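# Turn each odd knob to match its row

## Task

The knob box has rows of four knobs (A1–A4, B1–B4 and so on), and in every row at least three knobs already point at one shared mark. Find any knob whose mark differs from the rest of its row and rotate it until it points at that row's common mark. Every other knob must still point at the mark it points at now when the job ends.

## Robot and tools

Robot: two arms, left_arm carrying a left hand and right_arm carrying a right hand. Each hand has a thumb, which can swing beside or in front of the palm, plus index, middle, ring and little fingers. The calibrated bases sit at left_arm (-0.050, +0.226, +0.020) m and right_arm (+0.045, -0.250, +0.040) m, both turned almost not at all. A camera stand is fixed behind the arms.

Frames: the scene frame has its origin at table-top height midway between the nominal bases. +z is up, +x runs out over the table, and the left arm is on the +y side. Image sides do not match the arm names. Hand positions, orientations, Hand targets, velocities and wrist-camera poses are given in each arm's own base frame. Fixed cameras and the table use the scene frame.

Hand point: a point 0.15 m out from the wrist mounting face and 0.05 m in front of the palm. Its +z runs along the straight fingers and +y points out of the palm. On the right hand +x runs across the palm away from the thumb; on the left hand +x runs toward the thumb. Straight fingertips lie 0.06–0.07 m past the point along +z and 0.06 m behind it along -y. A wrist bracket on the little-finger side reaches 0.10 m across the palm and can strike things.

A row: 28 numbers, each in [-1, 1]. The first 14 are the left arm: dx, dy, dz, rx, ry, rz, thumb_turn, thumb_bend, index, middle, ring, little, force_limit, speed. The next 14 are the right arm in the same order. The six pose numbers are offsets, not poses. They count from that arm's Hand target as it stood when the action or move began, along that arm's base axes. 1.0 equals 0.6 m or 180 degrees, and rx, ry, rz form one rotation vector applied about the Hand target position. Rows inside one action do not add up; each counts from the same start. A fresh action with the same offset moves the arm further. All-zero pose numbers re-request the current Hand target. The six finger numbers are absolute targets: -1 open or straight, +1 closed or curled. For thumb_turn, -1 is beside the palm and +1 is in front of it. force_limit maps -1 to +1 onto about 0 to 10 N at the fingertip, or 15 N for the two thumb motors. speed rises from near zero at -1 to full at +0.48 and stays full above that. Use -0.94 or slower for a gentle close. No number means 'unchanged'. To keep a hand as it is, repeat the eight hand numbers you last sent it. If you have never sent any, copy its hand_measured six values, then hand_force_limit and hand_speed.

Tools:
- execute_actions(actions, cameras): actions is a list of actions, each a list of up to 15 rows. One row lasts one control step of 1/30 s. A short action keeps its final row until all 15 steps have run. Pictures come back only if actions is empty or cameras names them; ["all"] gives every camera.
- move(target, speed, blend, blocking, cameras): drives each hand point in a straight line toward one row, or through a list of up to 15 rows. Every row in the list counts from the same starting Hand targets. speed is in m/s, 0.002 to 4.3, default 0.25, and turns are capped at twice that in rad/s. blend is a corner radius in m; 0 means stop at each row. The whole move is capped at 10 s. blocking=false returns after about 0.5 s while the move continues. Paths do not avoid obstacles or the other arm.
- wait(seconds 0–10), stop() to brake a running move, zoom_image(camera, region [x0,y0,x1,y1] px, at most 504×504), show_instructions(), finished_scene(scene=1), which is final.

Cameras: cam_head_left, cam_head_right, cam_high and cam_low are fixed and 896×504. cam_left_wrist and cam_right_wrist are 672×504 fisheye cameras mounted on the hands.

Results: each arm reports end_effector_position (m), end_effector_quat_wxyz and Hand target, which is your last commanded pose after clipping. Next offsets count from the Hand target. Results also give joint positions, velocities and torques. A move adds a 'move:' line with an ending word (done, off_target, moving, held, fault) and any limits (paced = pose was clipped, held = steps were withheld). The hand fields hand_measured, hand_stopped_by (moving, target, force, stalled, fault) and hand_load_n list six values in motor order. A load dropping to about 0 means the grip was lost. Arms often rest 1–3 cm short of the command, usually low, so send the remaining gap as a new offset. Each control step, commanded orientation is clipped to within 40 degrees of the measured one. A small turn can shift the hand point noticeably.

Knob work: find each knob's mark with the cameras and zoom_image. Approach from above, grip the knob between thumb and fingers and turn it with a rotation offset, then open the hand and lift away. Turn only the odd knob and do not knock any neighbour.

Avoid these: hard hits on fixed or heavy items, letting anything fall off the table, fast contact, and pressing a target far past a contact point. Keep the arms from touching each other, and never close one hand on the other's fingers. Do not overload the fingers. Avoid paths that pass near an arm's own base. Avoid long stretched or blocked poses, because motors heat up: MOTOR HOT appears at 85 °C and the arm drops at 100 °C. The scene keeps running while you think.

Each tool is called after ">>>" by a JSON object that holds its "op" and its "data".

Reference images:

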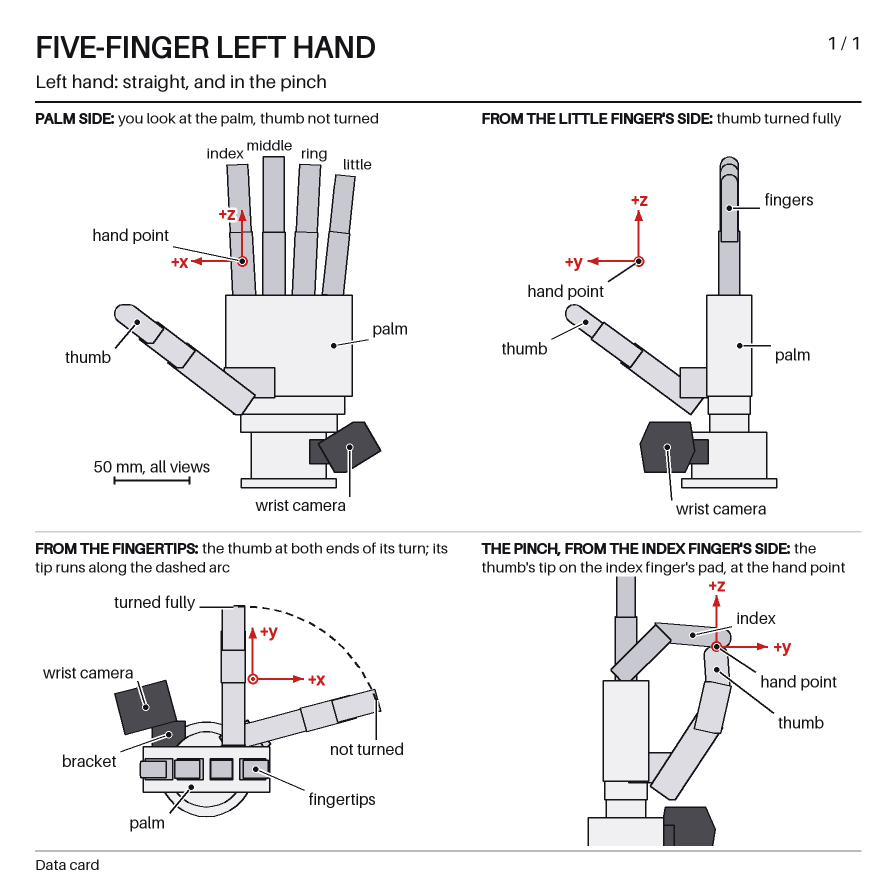

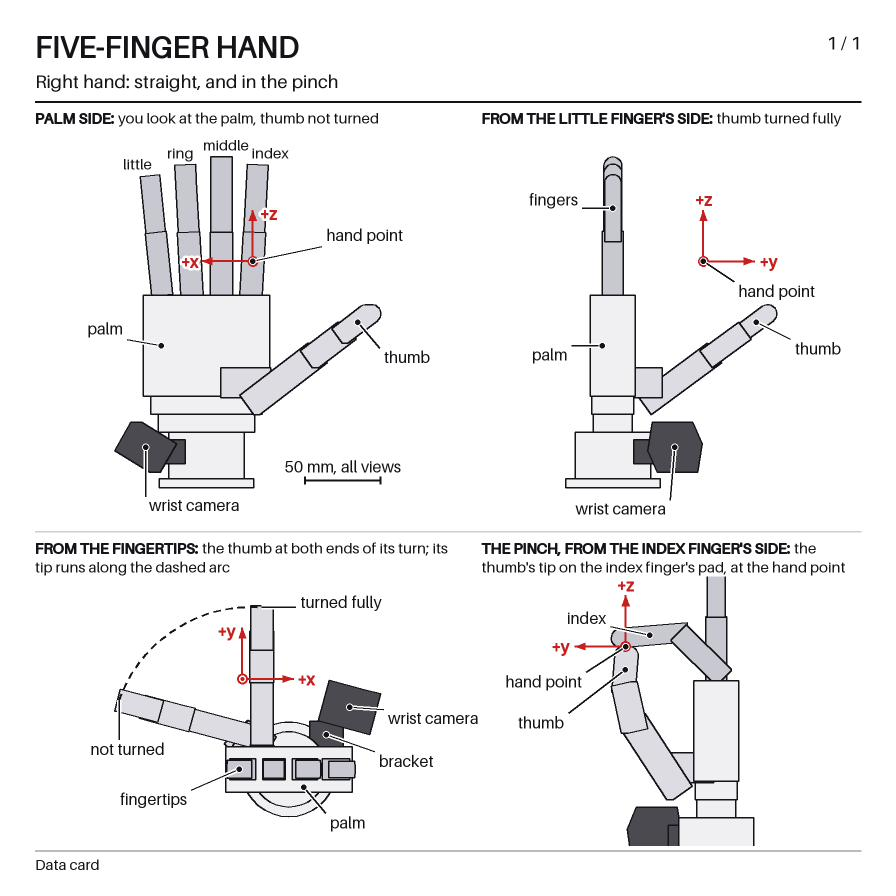

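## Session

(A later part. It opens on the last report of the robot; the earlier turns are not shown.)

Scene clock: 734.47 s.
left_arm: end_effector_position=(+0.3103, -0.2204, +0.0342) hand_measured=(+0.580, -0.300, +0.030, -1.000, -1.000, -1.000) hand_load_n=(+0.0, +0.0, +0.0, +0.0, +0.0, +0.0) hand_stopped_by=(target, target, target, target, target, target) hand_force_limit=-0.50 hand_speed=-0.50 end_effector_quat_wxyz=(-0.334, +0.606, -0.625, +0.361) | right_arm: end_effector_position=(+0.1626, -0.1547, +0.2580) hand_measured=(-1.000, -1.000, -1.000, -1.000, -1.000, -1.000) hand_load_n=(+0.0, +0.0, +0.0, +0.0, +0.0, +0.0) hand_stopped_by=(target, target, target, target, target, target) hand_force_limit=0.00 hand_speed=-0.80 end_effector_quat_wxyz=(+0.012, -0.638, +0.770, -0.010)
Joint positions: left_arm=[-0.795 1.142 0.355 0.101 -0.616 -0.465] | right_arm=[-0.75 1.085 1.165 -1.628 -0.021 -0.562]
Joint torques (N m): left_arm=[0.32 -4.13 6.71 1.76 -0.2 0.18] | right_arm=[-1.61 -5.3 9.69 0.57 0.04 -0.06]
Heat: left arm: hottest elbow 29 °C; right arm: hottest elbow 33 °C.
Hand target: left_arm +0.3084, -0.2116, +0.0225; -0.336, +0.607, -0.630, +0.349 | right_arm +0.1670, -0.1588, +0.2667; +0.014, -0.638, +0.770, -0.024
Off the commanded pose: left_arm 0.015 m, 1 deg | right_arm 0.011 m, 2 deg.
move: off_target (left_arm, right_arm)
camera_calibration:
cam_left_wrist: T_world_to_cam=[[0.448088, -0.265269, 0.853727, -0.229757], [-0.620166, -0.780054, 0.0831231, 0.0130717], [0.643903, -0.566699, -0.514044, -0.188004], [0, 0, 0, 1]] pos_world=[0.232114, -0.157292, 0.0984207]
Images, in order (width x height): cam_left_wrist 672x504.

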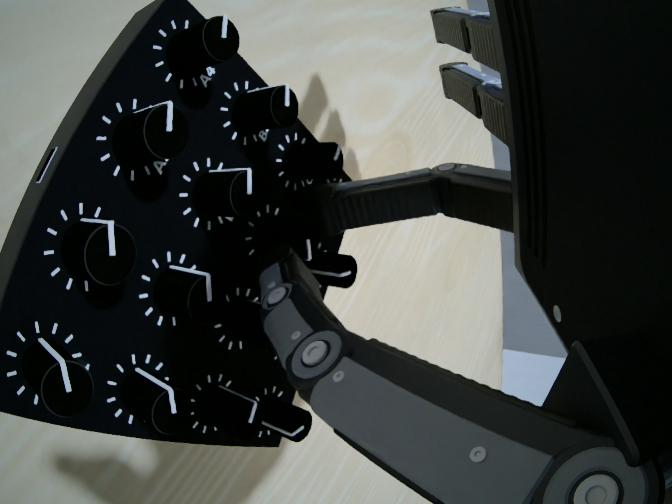

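>>> {"op": "move", "data": {"target": [[0.0, 0.0, 0.0, 0, 0, 0, 0.58, -0.3, 0.55, -1, -1, -1, 0.4, -0.86, 0, 0, 0, 0, 0, 0, -1, -1, -1, -1, -1, -1, 0, -0.8], [0.0082, 0.0008, 0.0025, 0, 0, -0.2056, 0.58, -0.3, 0.55, -1, -1, -1, 0.4, -0.86, 0, 0, 0, 0, 0, 0, -1, -1, -1, -1, -1, -1, 0, -0.8]], "speed": [0.06, 0.1], "cameras": ["cam_left_wrist"]}}

>>> {"op": "zoom_image", "data": {"camera": "cam_left_wrist", "region": [200, 140, 400, 340]}}

Scene clock: 746.07 s.
left_arm: end_effector_position=(+0.3076, -0.2167, +0.0314) hand_measured=(+0.580, -0.302, +0.182, -1.000, -1.000, -1.000) hand_load_n=(+1.0, +3.0, +8.0, +0.0, +0.0, +0.0) hand_stopped_by=(target, target, force, target, target, target) hand_force_limit=0.40 hand_speed=-0.86 end_effector_quat_wxyz=(+0.207, -0.374, +0.783, -0.451) | right_arm: end_effector_position=(+0.1626, -0.1547, +0.2580) hand_measured=(-1.000, -1.000, -1.000, -1.000, -1.000, -1.000) hand_load_n=(+0.0, +0.0, +0.0, +0.0, +0.0, +0.0) hand_stopped_by=(target, target, target, target, target, target) hand_force_limit=0.00 hand_speed=-0.80 end_effector_quat_wxyz=(+0.012, -0.638, +0.770, -0.010)
Joint positions: left_arm=[-0.437 1.143 0.307 0.289 0.221 0.117] | right_arm=[-0.75 1.085 1.165 -1.628 -0.021 -0.562]
Joint torques (N m): left_arm=[0.21 -3.14 9.39 1.14 0.11 0.3] | right_arm=[-1.61 -5.19 9.69 0.54 0.05 -0.06]
Heat: left arm: hottest elbow 29 °C; right arm: hottest elbow 33 °C.
Hand target: left_arm +0.3134, -0.2112, +0.0241; +0.208, -0.376, +0.790, -0.438 | right_arm +0.1670, -0.1588, +0.2667; +0.014, -0.638, +0.770, -0.024
Off the commanded pose: left_arm 0.011 m, 2 deg | right_arm 0.011 m, 2 deg.
move: off_target (left_arm, right_arm)
camera_calibration:
cam_left_wrist: T_world_to_cam=[[0.187544, -0.479125, 0.857477, -0.191519], [-0.965342, -0.251211, 0.0707685, 0.235761], [0.181501, -0.841031, -0.509632, -0.102877], [0, 0, 0, 1]] pos_world=[0.28218, -0.119059, 0.0951092]
Images, in order (width x height): cam_left_wrist 672x504.

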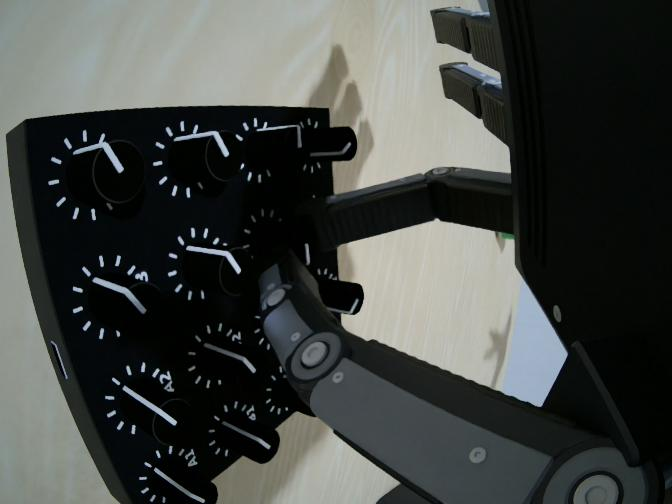

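Scaled by 2.520 from the camera's 672x504 image, which has a finer 960x720 frame.

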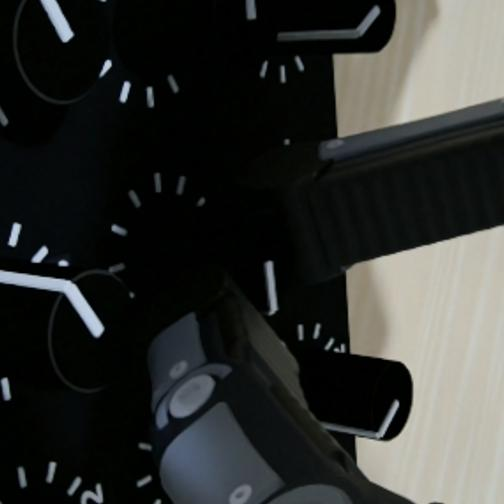

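>>> {"op": "move", "data": {"target": [[0.0, 0.0, 0.0, 0, 0, 0, 0.58, -0.34, 0.0, -1, -1, -1, -0.5, -0.5, 0, 0, 0, 0, 0, 0, -1, -1, -1, -1, -1, -1, 0, -0.8], [0.01, 0.0, 0.09, 0, 0, 0, 0.58, -0.34, 0.0, -1, -1, -1, -0.5, -0.5, 0, 0, 0, 0, 0, 0, -1, -1, -1, -1, -1, -1, 0, -0.8], [-0.0212, 0.0145, 0.1177, 0, 0, 0.306, 0.58, -0.34, 0.0, -1, -1, -1, -0.5, -0.5, 0, 0, 0, 0, 0, 0, -1, -1, -1, -1, -1, -1, 0, -0.8]], "speed": [0.06, 0.15, 0.25], "cameras": ["cam_left_wrist"]}}

>>> {"op": "zoom_image", "data": {"camera": "cam_left_wrist", "region": [60, 120, 280, 340]}}

Scene clock: 757.67 s.
left_arm: end_effector_position=(+0.2909, -0.1838, +0.0781) hand_measured=(+0.580, -0.340, +0.000, -1.000, -1.000, -1.000) hand_load_n=(+0.0, +0.0, +0.0, +0.0, +0.0, +0.0) hand_stopped_by=(target, target, target, target, target, target) hand_force_limit=-0.50 hand_speed=-0.50 end_effector_quat_wxyz=(-0.392, +0.698, -0.531, +0.277) | right_arm: end_effector_position=(+0.1626, -0.1547, +0.2580) hand_measured=(-1.000, -1.000, -1.000, -1.000, -1.000, -1.000) hand_load_n=(+0.0, +0.0, +0.0, +0.0, +0.0, +0.0) hand_stopped_by=(target, target, target, target, target, target) hand_force_limit=0.00 hand_speed=-0.80 end_effector_quat_wxyz=(+0.012, -0.638, +0.770, -0.010)
Joint positions: left_arm=[-0.89 1.026 0.503 -0.527 -0.901 -0.904] | right_arm=[-0.75 1.085 1.165 -1.628 -0.021 -0.562]
Joint torques (N m): left_arm=[-1.96 -3.78 13.81 0.49 -0.65 -0.01] | right_arm=[-1.55 -5.25 9.7 0.55 0.04 -0.06]
Heat: left arm: hottest elbow 29 °C; right arm: hottest elbow 33 °C.
Hand target: left_arm +0.3007, -0.2026, +0.0947; -0.387, +0.699, -0.526, +0.292 | right_arm +0.1670, -0.1588, +0.2667; +0.014, -0.638, +0.770, -0.024
Off the commanded pose: left_arm 0.027 m, 2 deg | right_arm 0.011 m, 2 deg.
move: off_target (left_arm, right_arm)
camera_calibration:
cam_left_wrist: T_world_to_cam=[[0.542193, -0.140637, 0.828401, -0.251325], [-0.33266, -0.941266, 0.0579298, -0.0852731], [0.771598, -0.306985, -0.557132, -0.1182], [0, 0, 0, 1]] pos_world=[0.199103, -0.151896, 0.147285]
Images, in order (width x height): cam_left_wrist 672x504.

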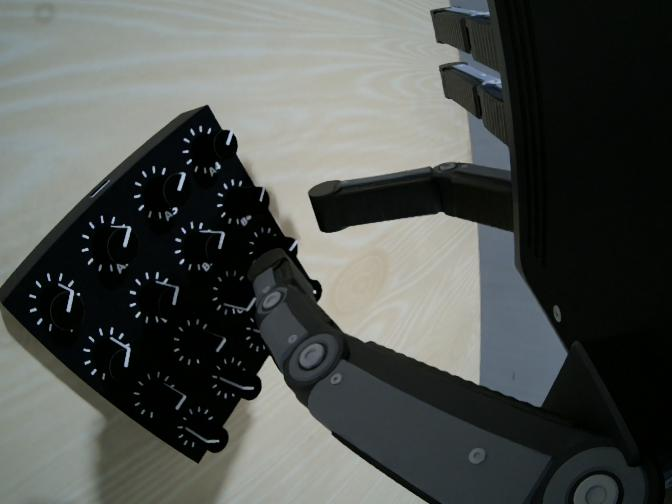

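Scaled by 2.291 from the camera's 672x504 image, which has a finer 960x720 frame.

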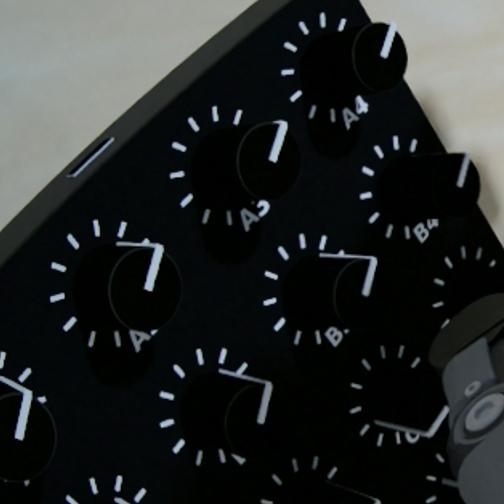

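>>> {"op": "move", "data": {"target": [[-0.0012, -0.0057, 0.0, 0, 0, -0.103, 0.58, -0.34, 0.0, -1, -1, -1, -0.5, -0.5, 0, 0, 0, 0, 0, 0, -1, -1, -1, -1, -1, -1, 0, -0.8], [-0.0012, -0.0057, -0.09, 0, 0, -0.103, 0.58, -0.3, 0.03, -1, -1, -1, -0.5, -0.5, 0, 0, 0, 0, 0, 0, -1, -1, -1, -1, -1, -1, 0, -0.8], [-0.0012, -0.0057, -0.1212, 0, 0, -0.103, 0.58, -0.3, 0.03, -1, -1, -1, -0.5, -0.5, 0, 0, 0, 0, 0, 0, -1, -1, -1, -1, -1, -1, 0, -0.8]], "speed": [0.2, 0.1, 0.06], "cameras": ["cam_left_wrist"]}}

>>> {"op": "zoom_image", "data": {"camera": "cam_left_wrist", "region": [220, 140, 420, 340]}}

Scene clock: 772.80 s.
left_arm: end_effector_position=(+0.3022, -0.2146, +0.0339) hand_measured=(+0.580, -0.300, +0.030, -1.000, -1.000, -1.000) hand_load_n=(+0.0, -0.5, +0.0, +0.0, +0.0, +0.0) hand_stopped_by=(target, target, target, target, target, target) hand_force_limit=-0.50 hand_speed=-0.50 end_effector_quat_wxyz=(-0.332, +0.604, -0.627, +0.363) | right_arm: end_effector_position=(+0.1626, -0.1547, +0.2580) hand_measured=(-1.000, -1.000, -1.000, -1.000, -1.000, -1.000) hand_load_n=(-0.5, +0.0, +0.0, +0.0, +0.0, +0.0) hand_stopped_by=(target, target, target, target, target, target) hand_force_limit=0.00 hand_speed=-0.80 end_effector_quat_wxyz=(+0.012, -0.638, +0.770, -0.010)
Joint positions: left_arm=[-0.798 1.104 0.328 0.094 -0.612 -0.461] | right_arm=[-0.75 1.085 1.165 -1.628 -0.021 -0.562]
Joint torques (N m): left_arm=[-0.03 -3.6 6.8 1.7 -0.18 0.17] | right_arm=[-1.61 -5.25 9.66 0.57 0.04 -0.06]
Heat: left arm: hottest elbow 30 °C; right arm: hottest elbow 34 °C.
Hand target: left_arm +0.2999, -0.2059, +0.0220; -0.335, +0.605, -0.632, +0.350 | right_arm +0.1670, -0.1588, +0.2667; +0.014, -0.638, +0.770, -0.024
Off the commanded pose: left_arm 0.015 m, 2 deg | right_arm 0.011 m, 2 deg.
move: off_target (left_arm, right_arm); target 2's new numbers were sent with left_arm's hand 0.012 m and 1 deg from that target
camera_calibration:
cam_left_wrist: T_world_to_cam=[[0.44445, -0.267806, 0.854835, -0.223781], [-0.6264, -0.775086, 0.0828589, 0.0155308], [0.640381, -0.572295, -0.512241, -0.179782], [0, 0, 0, 1]] pos_world=[0.224317, -0.150781, 0.0979175]
Images, in order (width x height): cam_left_wrist 672x504.

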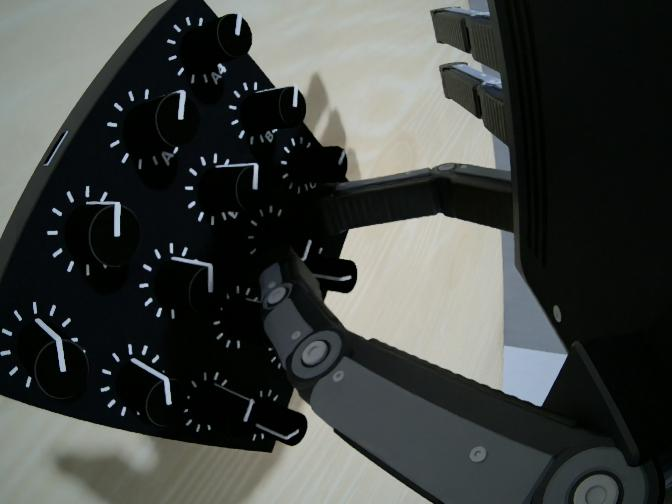

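Scaled by 2.520 from the camera's 672x504 image, which has a finer 960x720 frame.

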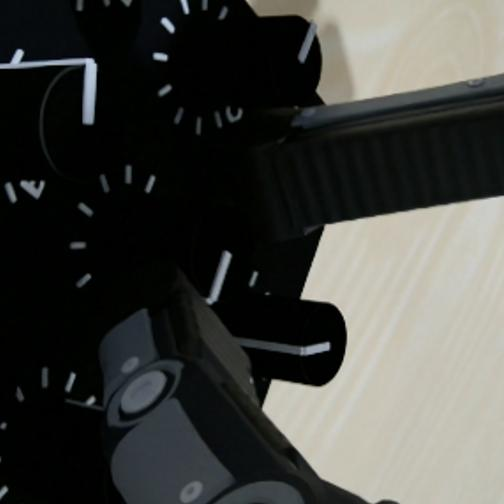

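>>> {"op": "move", "data": {"target": [[0.0, 0.0, 0.0, 0, 0, 0, 0.58, -0.3, 0.55, -1, -1, -1, 0.4, -0.86, 0, 0, 0, 0, 0, 0, -1, -1, -1, -1, -1, -1, 0, -0.8], [0.0082, 0.0008, 0.0035, 0, 0, -0.21, 0.58, -0.3, 0.55, -1, -1, -1, 0.4, -0.86, 0, 0, 0, 0, 0, 0, -1, -1, -1, -1, -1, -1, 0, -0.8]], "speed": [0.06, 0.1], "cameras": ["cam_left_wrist"]}}

>>> {"op": "zoom_image", "data": {"camera": "cam_left_wrist", "region": [200, 140, 400, 340]}}

Scene clock: 781.40 s.
left_arm: end_effector_position=(+0.2992, -0.2108, +0.0308) hand_measured=(+0.580, -0.302, +0.182, -1.000, -1.000, -1.000) hand_load_n=(+1.0, +2.5, +8.5, +0.0, +0.0, +0.0) hand_stopped_by=(target, target, force, target, target, target) hand_force_limit=0.40 hand_speed=-0.86 end_effector_quat_wxyz=(+0.203, -0.365, +0.787, -0.454) | right_arm: end_effector_position=(+0.1626, -0.1547, +0.2580) hand_measured=(-1.000, -1.000, -1.000, -1.000, -1.000, -1.000) hand_load_n=(+0.0, +0.0, +0.0, +0.0, +0.0, +0.0) hand_stopped_by=(target, target, target, target, target, target) hand_force_limit=0.00 hand_speed=-0.80 end_effector_quat_wxyz=(+0.012, -0.638, +0.770, -0.010)
Joint positions: left_arm=[-0.419 1.111 0.286 0.274 0.255 0.14] | right_arm=[-0.75 1.085 1.165 -1.628 -0.021 -0.562]
Joint torques (N m): left_arm=[0.32 -2.61 9.58 1.01 0.14 0.32] | right_arm=[-1.61 -5.3 9.68 0.55 0.04 -0.06]
Heat: left arm: hottest elbow 30 °C; right arm: hottest elbow 34 °C.
Hand target: left_arm +0.3048, -0.2054, +0.0240; +0.204, -0.367, +0.794, -0.440 | right_arm +0.1670, -0.1588, +0.2667; +0.014, -0.638, +0.770, -0.024
Off the commanded pose: left_arm 0.010 m, 2 deg | right_arm 0.011 m, 2 deg.
move: off_target (right_arm)
camera_calibration:
cam_left_wrist: T_world_to_cam=[[0.17538, -0.483362, 0.857673, -0.18386], [-0.970785, -0.229819, 0.0689895, 0.235245], [0.163762, -0.844716, -0.509546, -0.0921477], [0, 0, 0, 1]] pos_world=[0.275708, -0.112646, 0.0945085]
Images, in order (width x height): cam_left_wrist 672x504.

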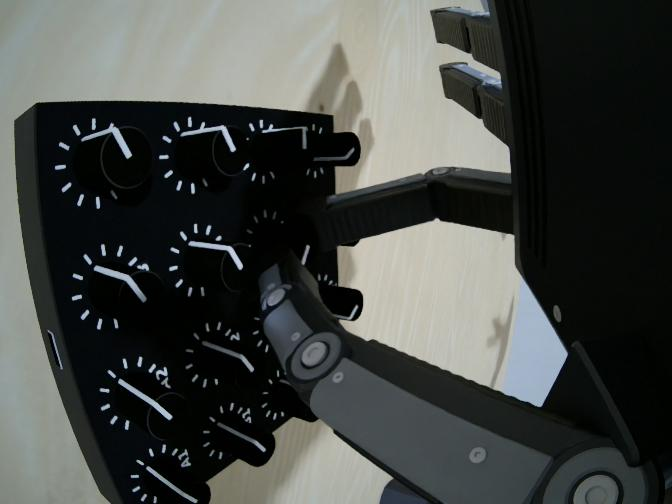

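Scaled by 2.520 from the camera's 672x504 image, which has a finer 960x720 frame.

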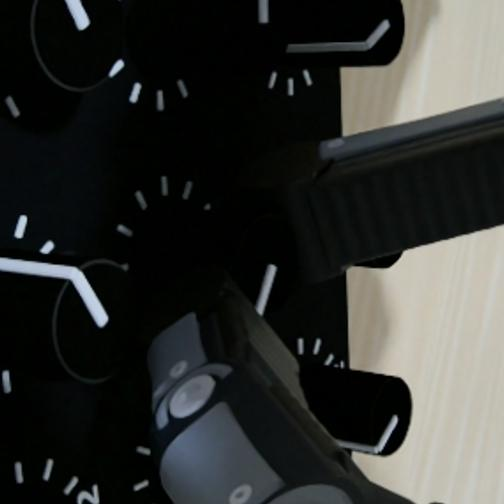

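>>> {"op": "move", "data": {"target": [[0.0, 0.0, 0.0, 0, 0, 0, 0.58, -0.34, 0.0, -1, -1, -1, -0.5, -0.5, 0, 0, 0, 0, 0, 0, -1, -1, -1, -1, -1, -1, 0, -0.8], [0.01, 0.0, 0.09, 0, 0, 0, 0.58, -0.34, 0.0, -1, -1, -1, -0.5, -0.5, 0, 0, 0, 0, 0, 0, -1, -1, -1, -1, -1, -1, 0, -0.8], [-0.0222, 0.009, 0.1177, 0, 0, 0.3133, 0.58, -0.34, 0.0, -1, -1, -1, -0.5, -0.5, 0, 0, 0, 0, 0, 0, -1, -1, -1, -1, -1, -1, 0, -0.8], [-0.0222, 0.009, 0.1177, 0, 0, 0.2106, 0.58, -0.3, 0.03, -1, -1, -1, -0.5, -0.5, 0, 0, 0, 0, 0, 0, -1, -1, -1, -1, -1, -1, 0, -0.8], [-0.0222, 0.009, 0.0175, 0, 0, 0.2106, 0.58, -0.3, 0.03, -1, -1, -1, -0.5, -0.5, 0, 0, 0, 0, 0, 0, -1, -1, -1, -1, -1, -1, 0, -0.8]], "speed": [0.06, 0.15, 0.25, 0.25, 0.1], "cameras": ["cam_left_wrist"]}}

>>> {"op": "zoom_image", "data": {"camera": "cam_left_wrist", "region": [180, 120, 380, 320]}}

Scene clock: 795.57 s.
left_arm: end_effector_position=(+0.2922, -0.2073, +0.0445) hand_measured=(+0.580, -0.300, +0.030, -1.000, -1.000, -1.000) hand_load_n=(+0.0, +0.0, +0.0, +0.0, +0.0, +0.0) hand_stopped_by=(target, target, target, target, target, target) hand_force_limit=-0.50 hand_speed=-0.50 end_effector_quat_wxyz=(-0.332, +0.604, -0.629, +0.360) | right_arm: end_effector_position=(+0.1626, -0.1547, +0.2580) hand_measured=(-1.000, -1.000, -1.000, -1.000, -1.000, -1.000) hand_load_n=(+0.0, +0.0, +0.0, +0.0, +0.0, +0.0) hand_stopped_by=(target, target, target, target, target, target) hand_force_limit=0.00 hand_speed=-0.80 end_effector_quat_wxyz=(+0.012, -0.638, +0.770, -0.010)
Joint positions: left_arm=[-0.808 1.019 0.323 0.002 -0.62 -0.469] | right_arm=[-0.75 1.085 1.165 -1.628 -0.021 -0.562]
Joint torques (N m): left_arm=[0.21 -2.96 7.53 1.85 -0.22 0.18] | right_arm=[-1.73 -5.25 9.68 0.55 0.04 -0.06]
Heat: left arm: hottest elbow 30 °C; right arm: hottest elbow 34 °C.
Hand target: left_arm +0.2916, -0.1999, +0.0346; -0.335, +0.605, -0.631, +0.350 | right_arm +0.1670, -0.1588, +0.2667; +0.014, -0.638, +0.770, -0.024
Off the commanded pose: left_arm 0.012 m, 1 deg | right_arm 0.011 m, 2 deg.
move: off_target (left_arm, right_arm)
camera_calibration:
cam_left_wrist: T_world_to_cam=[[0.448612, -0.271207, 0.851583, -0.228236], [-0.625286, -0.776049, 0.0822473, 0.0135611], [0.638565, -0.56938, -0.517727, -0.162479], [0, 0, 0, 1]] pos_world=[0.214622, -0.143887, 0.109127]
Images, in order (width x height): cam_left_wrist 672x504.

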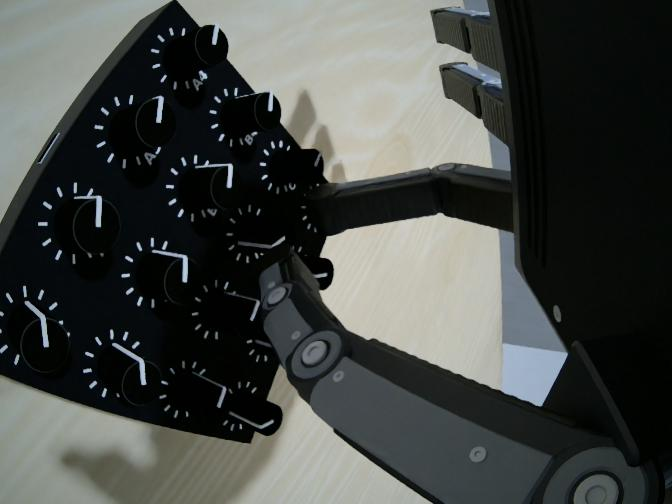

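Scaled by 2.520 from the camera's 672x504 image, which has a finer 960x720 frame.

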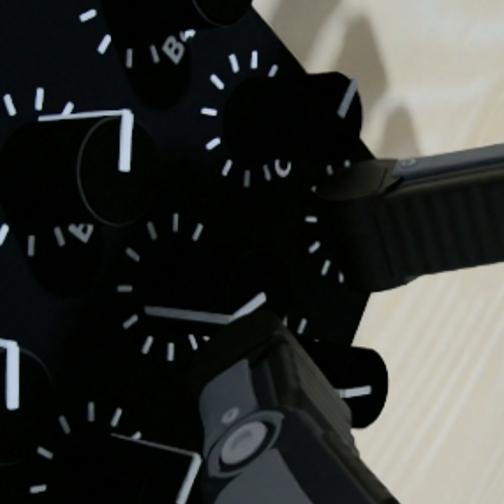

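>>> {"op": "move", "data": {"target": [[0.001, 0.0, -0.0212, 0, 0, 0, 0.58, -0.3, 0.03, -1, -1, -1, -0.5, -0.5, 0, 0, 0, 0, 0, 0, -1, -1, -1, -1, -1, -1, 0, -0.8], [0.001, 0.0, -0.0212, 0, 0, 0, 0.58, -0.3, 0.55, -1, -1, -1, 0.4, -0.86, 0, 0, 0, 0, 0, 0, -1, -1, -1, -1, -1, -1, 0, -0.8]], "speed": [0.06, 0.06], "cameras": ["cam_left_wrist"]}}

>>> {"op": "zoom_image", "data": {"camera": "cam_left_wrist", "region": [220, 140, 420, 340]}}

Scene clock: 804.57 s.
left_arm: end_effector_position=(+0.2938, -0.2083, +0.0322) hand_measured=(+0.580, -0.300, +0.182, -1.000, -1.000, -1.000) hand_load_n=(+0.0, +3.5, +9.5, +0.0, +0.0, +0.0) hand_stopped_by=(target, target, force, target, target, target) hand_force_limit=0.40 hand_speed=-0.86 end_effector_quat_wxyz=(-0.332, +0.604, -0.628, +0.361) | right_arm: end_effector_position=(+0.1626, -0.1547, +0.2580) hand_measured=(-1.000, -1.000, -1.000, -1.000, -1.000, -1.000) hand_load_n=(+0.0, +0.0, +0.0, +0.0, +0.0, +0.0) hand_stopped_by=(target, target, target, target, target, target) hand_force_limit=0.00 hand_speed=-0.80 end_effector_quat_wxyz=(+0.012, -0.638, +0.770, -0.010)
Joint positions: left_arm=[-0.806 1.071 0.306 0.074 -0.619 -0.469] | right_arm=[-0.75 1.085 1.165 -1.628 -0.021 -0.562]
Joint torques (N m): left_arm=[-0.09 -3.49 6.9 1.77 -0.21 0.17] | right_arm=[-1.61 -5.25 9.69 0.57 0.04 -0.07]
Heat: left arm: hottest elbow 30 °C; right arm: hottest elbow 34 °C.
Hand target: left_arm +0.2922, -0.2000, +0.0218; -0.335, +0.605, -0.631, +0.350 | right_arm +0.1670, -0.1588, +0.2667; +0.014, -0.638, +0.770, -0.024
Off the commanded pose: left_arm 0.013 m, 1 deg | right_arm 0.011 m, 2 deg.
move: off_target (left_arm, right_arm); target 2's new numbers were sent with left_arm's hand 0.014 m and 1 deg from that target
camera_calibration:
cam_left_wrist: T_world_to_cam=[[0.447451, -0.26921, 0.852827, -0.218084], [-0.625165, -0.776064, 0.083025, 0.0147258], [0.639497, -0.570307, -0.515551, -0.170966], [0, 0, 0, 1]] pos_world=[0.21612, -0.144785, 0.0966232]
Images, in order (width x height): cam_left_wrist 672x504.

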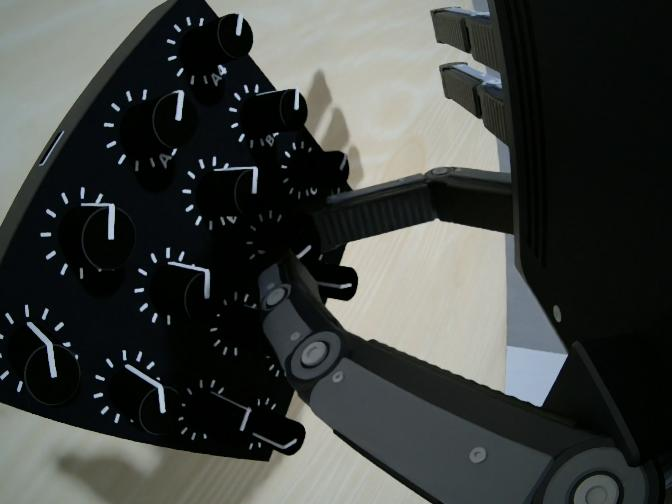

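Scaled by 2.520 from the camera's 672x504 image, which has a finer 960x720 frame.

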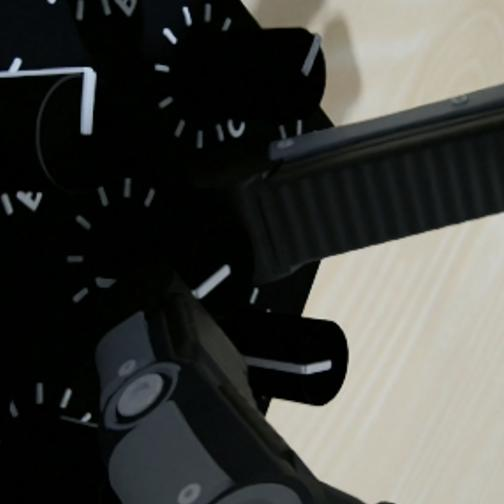

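>>> {"op": "move", "data": {"target": [[0.0082, 0.0008, 0.0035, 0, 0, -0.21, 0.58, -0.3, 0.55, -1, -1, -1, 0.4, -0.86, 0, 0, 0, 0, 0, 0, -1, -1, -1, -1, -1, -1, 0, -0.8], [0.0082, 0.0008, 0.0035, 0, 0, -0.21, 0.58, -0.34, 0.0, -1, -1, -1, -0.5, -0.5, 0, 0, 0, 0, 0, 0, -1, -1, -1, -1, -1, -1, 0, -0.8], [0.0182, 0.0008, 0.0935, 0, 0, -0.21, 0.58, -0.34, 0.0, -1, -1, -1, -0.5, -0.5, 0, 0, 0, 0, 0, 0, -1, -1, -1, -1, -1, -1, 0, -0.8]], "speed": [0.1, 0.1, 0.15], "cameras": []}}

Scene clock: 820.53 s.
left_arm: end_effector_position=(+0.2823, -0.1963, +0.0528) hand_measured=(+0.580, -0.340, +0.000, -1.000, -1.000, -1.000) hand_load_n=(+0.0, +0.0, +0.0, +0.0, +0.0, +0.0) hand_stopped_by=(target, target, target, target, target, target) hand_force_limit=-0.50 hand_speed=-0.50 end_effector_quat_wxyz=(+0.186, -0.374, +0.803, -0.425) | right_arm: end_effector_position=(+0.1626, -0.1547, +0.2580) hand_measured=(-1.000, -1.000, -1.000, -1.000, -1.000, -1.000) hand_load_n=(+0.0, +0.0, +0.0, +0.0, +0.0, +0.0) hand_stopped_by=(target, target, target, target, target, target) hand_force_limit=0.00 hand_speed=-0.80 end_effector_quat_wxyz=(+0.012, -0.638, +0.770, -0.010)
Joint positions: left_arm=[-0.399 0.95 0.329 -0.01 0.265 0.164] | right_arm=[-0.75 1.085 1.165 -1.628 -0.021 -0.562]
Joint torques (N m): left_arm=[0.5 -5.01 13.83 1.22 0.28 0.18] | right_arm=[-1.73 -5.3 9.69 0.55 0.04 -0.06]
Heat: left arm: hottest elbow 29 °C; right arm: hottest elbow 34 °C.
Hand target: left_arm +0.3031, -0.1995, +0.0780; +0.204, -0.368, +0.793, -0.440 | right_arm +0.1670, -0.1588, +0.2667; +0.014, -0.638, +0.770, -0.024
Off the commanded pose: left_arm 0.033 m, 3 deg | right_arm 0.011 m, 2 deg.
move: off_target (left_arm, right_arm)
No camera images: "cameras" was empty.

>>> {"op": "move", "data": {"target": [[-0.0323, 0.0088, 0.0278, 0, 0, 0.3133, 0.58, -0.34, 0.0, -1, -1, -1, -0.5, -0.5, 0, 0, 0, 0, 0, 0, -1, -1, -1, -1, -1, -1, 0, -0.8], [-0.0323, 0.0088, 0.0278, 0, 0, 0.2106, 0.58, -0.3, 0.03, -1, -1, -1, -0.5, -0.5, 0, 0, 0, 0, 0, 0, -1, -1, -1, -1, -1, -1, 0, -0.8], [-0.0323, 0.0088, -0.0723, 0, 0, 0.2106, 0.58, -0.3, 0.03, -1, -1, -1, -0.5, -0.5, 0, 0, 0, 0, 0, 0, -1, -1, -1, -1, -1, -1, 0, -0.8]], "speed": [0.25, 0.25, 0.1], "cameras": ["cam_left_wrist"]}}

>>> {"op": "zoom_image", "data": {"camera": "cam_left_wrist", "region": [180, 120, 380, 320]}}

Scene clock: 831.50 s.
left_arm: end_effector_position=(+0.2843, -0.2015, +0.0441) hand_measured=(+0.580, -0.300, +0.030, -1.000, -1.000, -1.000) hand_load_n=(+0.0, +0.0, +0.0, +0.0, +0.0, +0.0) hand_stopped_by=(target, target, target, target, target, target) hand_force_limit=-0.50 hand_speed=-0.50 end_effector_quat_wxyz=(-0.333, +0.605, -0.628, +0.359) | right_arm: end_effector_position=(+0.1626, -0.1547, +0.2580) hand_measured=(-1.000, -1.000, -1.000, -1.000, -1.000, -1.000) hand_load_n=(+0.0, +0.0, +0.0, +0.0, +0.0, +0.0) hand_stopped_by=(target, target, target, target, target, target) hand_force_limit=0.00 hand_speed=-0.80 end_effector_quat_wxyz=(+0.012, -0.638, +0.770, -0.010)
Joint positions: left_arm=[-0.816 0.979 0.304 -0.023 -0.627 -0.477] | right_arm=[-0.75 1.085 1.165 -1.628 -0.021 -0.562]
Joint torques (N m): left_arm=[0.03 -2.67 7.56 1.87 -0.24 0.18] | right_arm=[-1.67 -5.19 9.7 0.55 0.04 -0.06]
Heat: left arm: hottest elbow 30 °C; right arm: hottest elbow 34 °C.
Hand target: left_arm +0.2837, -0.1942, +0.0345; -0.336, +0.606, -0.631, +0.349 | right_arm +0.1670, -0.1588, +0.2667; +0.014, -0.638, +0.770, -0.024
Off the commanded pose: left_arm 0.012 m, 1 deg | right_arm 0.011 m, 2 deg.
move: off_target (left_arm, right_arm)
camera_calibration:
cam_left_wrist: T_world_to_cam=[[0.449802, -0.271054, 0.851004, -0.223094], [-0.624203, -0.776897, 0.082475, 0.0126313], [0.638787, -0.568297, -0.518642, -0.154026], [0, 0, 0, 1]] pos_world=[0.206622, -0.13819, 0.108928]
Images, in order (width x height): cam_left_wrist 672x504.

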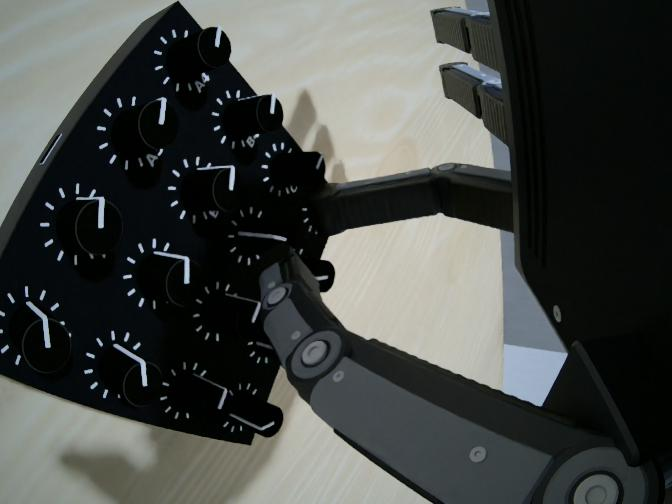

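Scaled by 2.520 from the camera's 672x504 image, which has a finer 960x720 frame.

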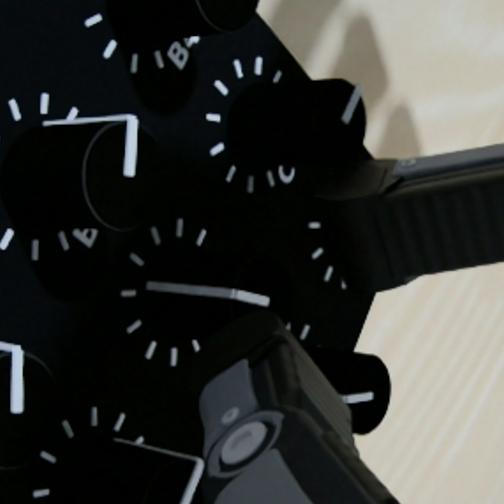

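>>> {"op": "move", "data": {"target": [[0.001, 0.0, -0.0212, 0, 0, 0, 0.58, -0.3, 0.03, -1, -1, -1, -0.5, -0.5, 0, 0, 0, 0, 0, 0, -1, -1, -1, -1, -1, -1, 0, -0.8], [0.001, 0.0, -0.0212, 0, 0, 0, 0.58, -0.3, 0.55, -1, -1, -1, 0.4, -0.86, 0, 0, 0, 0, 0, 0, -1, -1, -1, -1, -1, -1, 0, -0.8], [0.0092, 0.0008, -0.0177, 0, 0, -0.21, 0.58, -0.3, 0.55, -1, -1, -1, 0.4, -0.86, 0, 0, 0, 0, 0, 0, -1, -1, -1, -1, -1, -1, 0, -0.8]], "speed": [0.06, 0.06, 0.1], "cameras": ["cam_left_wrist"]}}

>>> {"op": "zoom_image", "data": {"camera": "cam_left_wrist", "region": [200, 140, 400, 340]}}

Scene clock: 843.33 s.
left_arm: end_effector_position=(+0.2837, -0.1995, +0.0301) hand_measured=(+0.580, -0.302, +0.182, -1.000, -1.000, -1.000) hand_load_n=(+1.5, +3.5, +8.5, +0.0, +0.0, +0.0) hand_stopped_by=(target, target, force, target, target, target) hand_force_limit=0.40 hand_speed=-0.86 end_effector_quat_wxyz=(+0.203, -0.367, +0.787, -0.453) | right_arm: end_effector_position=(+0.1626, -0.1547, +0.2580) hand_measured=(-1.000, -1.000, -1.000, -1.000, -1.000, -1.000) hand_load_n=(+0.0, +0.0, +0.0, +0.0, +0.0, +0.0) hand_stopped_by=(target, target, target, target, target, target) hand_force_limit=0.00 hand_speed=-0.80 end_effector_quat_wxyz=(+0.012, -0.638, +0.770, -0.010)
Joint positions: left_arm=[-0.401 1.035 0.243 0.239 0.268 0.146] | right_arm=[-0.75 1.085 1.165 -1.628 -0.021 -0.562]
Joint torques (N m): left_arm=[0.15 -1.79 9.63 0.92 0.08 0.33] | right_arm=[-1.67 -5.3 9.69 0.55 0.04 -0.07]
Heat: left arm: hottest elbow 29 °C; right arm: hottest elbow 34 °C.
Hand target: left_arm +0.2892, -0.1937, +0.0240; +0.205, -0.369, +0.793, -0.439 | right_arm +0.1670, -0.1588, +0.2667; +0.014, -0.638, +0.770, -0.024
Off the commanded pose: left_arm 0.010 m, 2 deg | right_arm 0.011 m, 2 deg.
move: off_target (right_arm); target 2's new numbers were sent with left_arm's hand 0.014 m and 1 deg from that target
camera_calibration:
cam_left_wrist: T_world_to_cam=[[0.177924, -0.481892, 0.857976, -0.175412], [-0.969964, -0.23285, 0.0703644, 0.22201], [0.165872, -0.844725, -0.508847, -0.0811053], [0, 0, 0, 1]] pos_world=[0.260005, -0.101346, 0.0936078]
Images, in order (width x height): cam_left_wrist 672x504.

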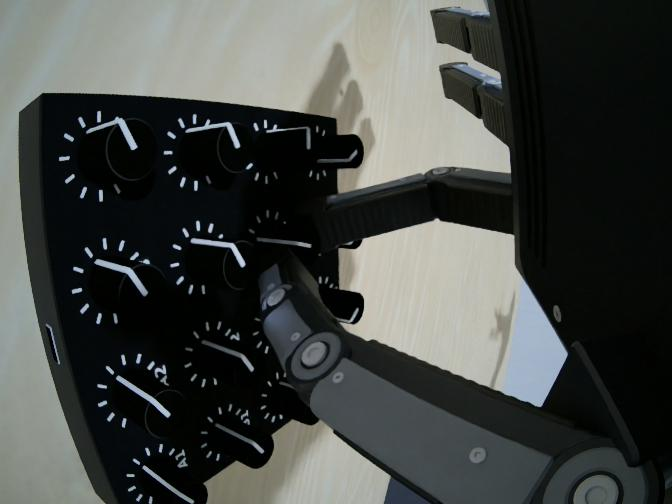

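Scaled by 2.520 from the camera's 672x504 image, which has a finer 960x720 frame.

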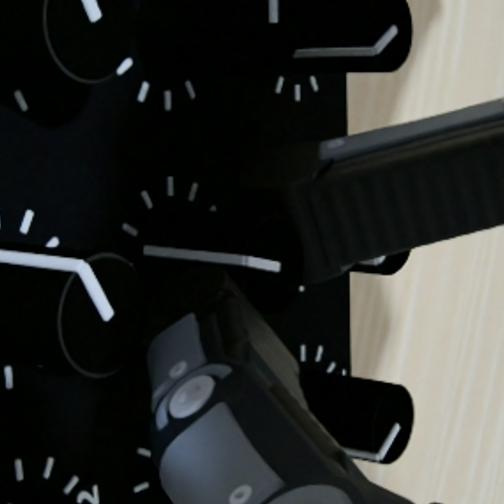

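>>> {"op": "move", "data": {"target": [[0.0, 0.0, 0.0, 0, 0, 0, 0.58, -0.34, 0.0, -1, -1, -1, -0.5, -0.5, 0, 0, 0, 0, 0, 0, -1, -1, -1, -1, -1, -1, 0, -0.8], [0.01, 0.0, 0.09, 0, 0, 0, 0.58, -0.34, 0.0, -1, -1, -1, -0.5, -0.5, 0, 0, 0, 0, 0, 0, -1, -1, -1, -1, -1, -1, 0, -0.8], [-0.0225, 0.0085, 0.1177, 0, 0, 0.3117, 0.58, -0.34, 0.0, -1, -1, -1, -0.5, -0.5, 0, 0, 0, 0, 0, 0, -1, -1, -1, -1, -1, -1, 0, -0.8], [-0.0225, 0.0085, 0.1177, 0, 0, 0.2089, 0.58, -0.3, 0.03, -1, -1, -1, -0.5, -0.5, 0, 0, 0, 0, 0, 0, -1, -1, -1, -1, -1, -1, 0, -0.8], [-0.0225, 0.0085, 0.0175, 0, 0, 0.2089, 0.58, -0.3, 0.03, -1, -1, -1, -0.5, -0.5, 0, 0, 0, 0, 0, 0, -1, -1, -1, -1, -1, -1, 0, -0.8]], "speed": [0.06, 0.15, 0.25, 0.25, 0.1], "cameras": ["cam_left_wrist"]}}

>>> {"op": "zoom_image", "data": {"camera": "cam_left_wrist", "region": [180, 120, 380, 320]}}

Scene clock: 859.70 s.
left_arm: end_effector_position=(+0.2763, -0.1959, +0.0440) hand_measured=(+0.580, -0.300, +0.030, -1.000, -1.000, -1.000) hand_load_n=(+0.0, +0.0, +0.0, +0.0, +0.0, +0.0) hand_stopped_by=(target, target, target, target, target, target) hand_force_limit=-0.50 hand_speed=-0.50 end_effector_quat_wxyz=(-0.332, +0.603, -0.629, +0.360) | right_arm: end_effector_position=(+0.1626, -0.1547, +0.2580) hand_measured=(-1.000, -1.000, -1.000, -1.000, -1.000, -1.000) hand_load_n=(+0.0, +0.0, +0.0, +0.0, +0.0, +0.0) hand_stopped_by=(target, target, target, target, target, target) hand_force_limit=0.00 hand_speed=-0.80 end_effector_quat_wxyz=(+0.012, -0.638, +0.770, -0.010)
Joint positions: left_arm=[-0.824 0.936 0.283 -0.048 -0.631 -0.48] | right_arm=[-0.75 1.085 1.165 -1.628 -0.021 -0.562]
Joint torques (N m): left_arm=[0.21 -2.14 7.69 1.88 -0.22 0.17] | right_arm=[-1.55 -5.3 9.72 0.55 0.04 -0.07]
Heat: left arm: hottest elbow 30 °C; right arm: hottest elbow 34 °C.
Hand target: left_arm +0.2757, -0.1888, +0.0346; -0.335, +0.605, -0.632, +0.350 | right_arm +0.1670, -0.1588, +0.2667; +0.014, -0.638, +0.770, -0.024
Off the commanded pose: left_arm 0.012 m, 1 deg | right_arm 0.011 m, 2 deg.
move: off_target (left_arm, right_arm)
camera_calibration:
cam_left_wrist: T_world_to_cam=[[0.448522, -0.272606, 0.851184, -0.217831], [-0.626574, -0.775042, 0.0819455, 0.0132034], [0.637364, -0.570084, -0.518431, -0.145833], [0, 0, 0, 1]] pos_world=[0.198924, -0.132286, 0.108728]
Images, in order (width x height): cam_left_wrist 672x504.

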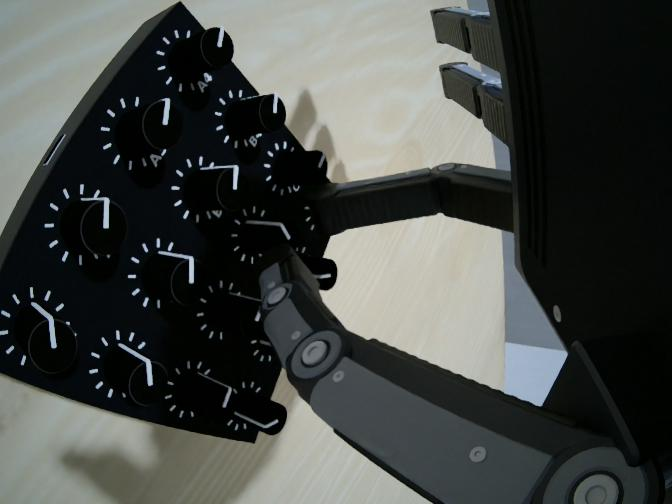

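Scaled by 2.520 from the camera's 672x504 image, which has a finer 960x720 frame.

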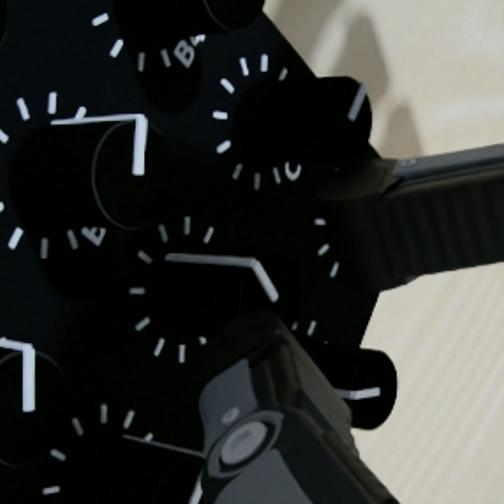

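>>> {"op": "move", "data": {"target": [[0.001, 0.0, -0.0212, 0, 0, 0, 0.58, -0.3, 0.03, -1, -1, -1, -0.5, -0.5, 0, 0, 0, 0, 0, 0, -1, -1, -1, -1, -1, -1, 0, -0.8], [0.001, 0.0, -0.0212, 0, 0, 0, 0.58, -0.3, 0.55, -1, -1, -1, 0.4, -0.86, 0, 0, 0, 0, 0, 0, -1, -1, -1, -1, -1, -1, 0, -0.8], [0.0092, 0.0008, -0.0177, 0, 0, -0.21, 0.58, -0.3, 0.55, -1, -1, -1, 0.4, -0.86, 0, 0, 0, 0, 0, 0, -1, -1, -1, -1, -1, -1, 0, -0.8]], "speed": [0.06, 0.06, 0.1], "cameras": ["cam_left_wrist"]}}

>>> {"op": "zoom_image", "data": {"camera": "cam_left_wrist", "region": [200, 140, 400, 340]}}

Scene clock: 877.00 s.
left_arm: end_effector_position=(+0.2763, -0.1939, +0.0299) hand_measured=(+0.580, -0.302, +0.180, -1.000, -1.000, -1.000) hand_load_n=(+1.5, +3.0, +9.0, +0.0, +0.0, +0.0) hand_stopped_by=(target, target, force, target, target, target) hand_force_limit=0.40 hand_speed=-0.86 end_effector_quat_wxyz=(+0.203, -0.365, +0.787, -0.454) | right_arm: end_effector_position=(+0.1626, -0.1547, +0.2580) hand_measured=(-1.000, -1.000, -1.000, -1.000, -1.000, -1.000) hand_load_n=(+0.0, +0.0, +0.0, +0.0, +0.0, +0.0) hand_stopped_by=(target, target, target, target, target, target) hand_force_limit=0.00 hand_speed=-0.80 end_effector_quat_wxyz=(+0.012, -0.638, +0.770, -0.010)
Joint positions: left_arm=[-0.389 0.995 0.223 0.218 0.281 0.155] | right_arm=[-0.75 1.085 1.165 -1.628 -0.021 -0.562]
Joint torques (N m): left_arm=[0.15 -1.2 9.77 0.94 0.1 0.33] | right_arm=[-1.61 -5.25 9.68 0.54 0.04 -0.06]
Heat: left arm: hottest elbow 29 °C; right arm: hottest elbow 34 °C.
Hand target: left_arm +0.2811, -0.1882, +0.0238; +0.204, -0.367, +0.794, -0.440 | right_arm +0.1670, -0.1588, +0.2667; +0.014, -0.638, +0.770, -0.024
Off the commanded pose: left_arm 0.010 m, 2 deg | right_arm 0.011 m, 2 deg.
move: off_target (right_arm); target 2's new numbers were sent with left_arm's hand 0.015 m and 2 deg from that target
camera_calibration:
cam_left_wrist: T_world_to_cam=[[0.175296, -0.482439, 0.858209, -0.17067], [-0.97075, -0.229961, 0.0690119, 0.216949], [0.16406, -0.845204, -0.508639, -0.0748889], [0, 0, 0, 1]] pos_world=[0.252807, -0.0957446, 0.093407]
Images, in order (width x height): cam_left_wrist 672x504.

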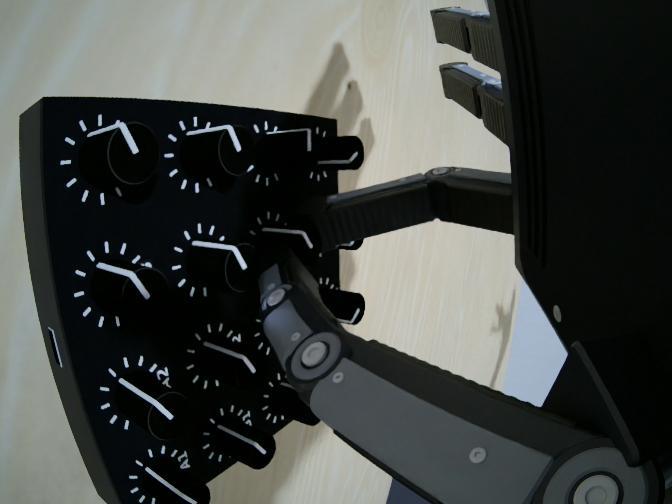

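Scaled by 2.520 from the camera's 672x504 image, which has a finer 960x720 frame.

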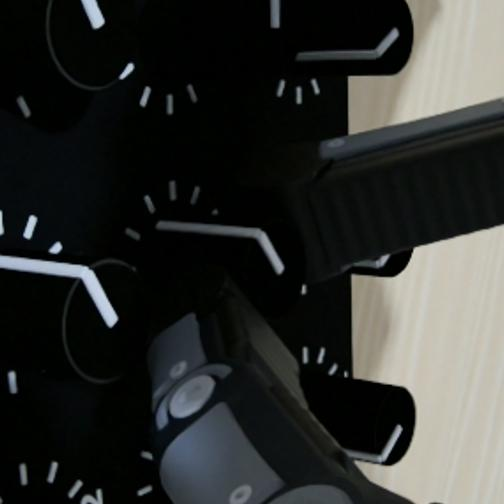

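>>> {"op": "move", "data": {"target": [[0.0, 0.0, 0.0, 0, 0, 0, 0.58, -0.34, 0.0, -1, -1, -1, -0.5, -0.5, 0, 0, 0, 0, 0, 0, -1, -1, -1, -1, -1, -1, 0, -0.8], [0.01, 0.0, 0.09, 0, 0, 0, 0.58, -0.34, 0.0, -1, -1, -1, -0.5, -0.5, 0, 0, 0, 0, 0, 0, -1, -1, -1, -1, -1, -1, 0, -0.8], [-0.0215, 0.0087, 0.1177, 0, 0, 0.3133, 0.58, -0.34, 0.0, -1, -1, -1, -0.5, -0.5, 0, 0, 0, 0, 0, 0, -1, -1, -1, -1, -1, -1, 0, -0.8], [-0.0215, 0.0087, 0.1177, 0, 0, 0.2106, 0.58, -0.3, 0.03, -1, -1, -1, -0.5, -0.5, 0, 0, 0, 0, 0, 0, -1, -1, -1, -1, -1, -1, 0, -0.8], [-0.0215, 0.0087, 0.0175, 0, 0, 0.2106, 0.58, -0.3, 0.03, -1, -1, -1, -0.5, -0.5, 0, 0, 0, 0, 0, 0, -1, -1, -1, -1, -1, -1, 0, -0.8]], "speed": [0.06, 0.15, 0.25, 0.25, 0.1], "cameras": ["cam_left_wrist"]}}

>>> {"op": "zoom_image", "data": {"camera": "cam_left_wrist", "region": [180, 120, 380, 320]}}

Scene clock: 891.20 s.
left_arm: end_effector_position=(+0.2689, -0.1901, +0.0437) hand_measured=(+0.580, -0.300, +0.030, -1.000, -1.000, -1.000) hand_load_n=(+0.0, +0.0, +0.0, +0.0, +0.0, +0.0) hand_stopped_by=(target, target, target, target, target, target) hand_force_limit=-0.50 hand_speed=-0.50 end_effector_quat_wxyz=(-0.332, +0.604, -0.629, +0.359) | right_arm: end_effector_position=(+0.1626, -0.1547, +0.2580) hand_measured=(-1.000, -1.000, -1.000, -1.000, -1.000, -1.000) hand_load_n=(+0.0, +0.0, +0.0, +0.0, +0.0, +0.0) hand_stopped_by=(target, target, target, target, target, target) hand_force_limit=0.00 hand_speed=-0.80 end_effector_quat_wxyz=(+0.012, -0.638, +0.770, -0.010)
Joint positions: left_arm=[-0.831 0.893 0.266 -0.079 -0.637 -0.488] | right_arm=[-0.75 1.085 1.165 -1.628 -0.021 -0.562]
Joint torques (N m): left_arm=[0.15 -1.73 7.83 1.77 -0.26 0.16] | right_arm=[-1.67 -5.25 9.7 0.55 0.04 -0.06]
Heat: left arm: hottest elbow 29 °C; right arm: hottest elbow 34 °C.
Hand target: left_arm +0.2683, -0.1830, +0.0344; -0.336, +0.605, -0.631, +0.350 | right_arm +0.1670, -0.1588, +0.2667; +0.014, -0.638, +0.770, -0.024
Off the commanded pose: left_arm 0.012 m, 1 deg | right_arm 0.011 m, 2 deg.
move: off_target (left_arm, right_arm)
camera_calibration:
cam_left_wrist: T_world_to_cam=[[0.449748, -0.271938, 0.85075, -0.212875], [-0.62561, -0.775733, 0.0827693, 0.0124986], [0.637447, -0.569463, -0.519012, -0.137839], [0, 0, 0, 1]] pos_world=[0.191424, -0.126687, 0.108529]
Images, in order (width x height): cam_left_wrist 672x504.

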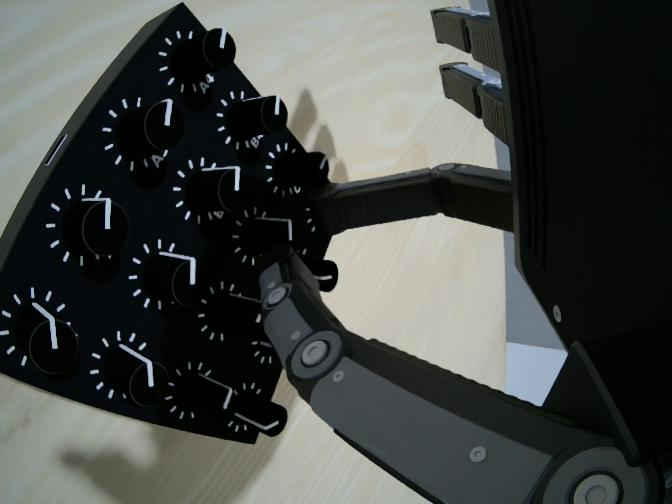

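Scaled by 2.520 from the camera's 672x504 image, which has a finer 960x720 frame.

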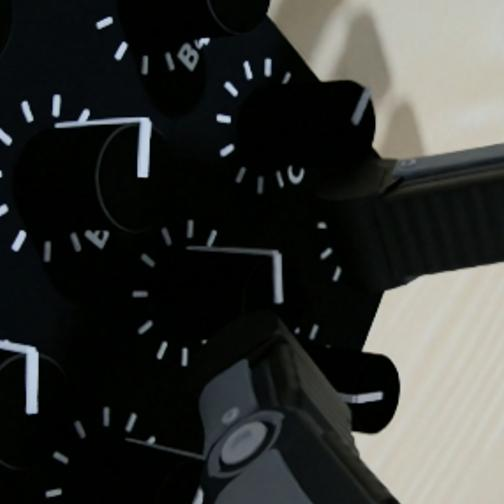

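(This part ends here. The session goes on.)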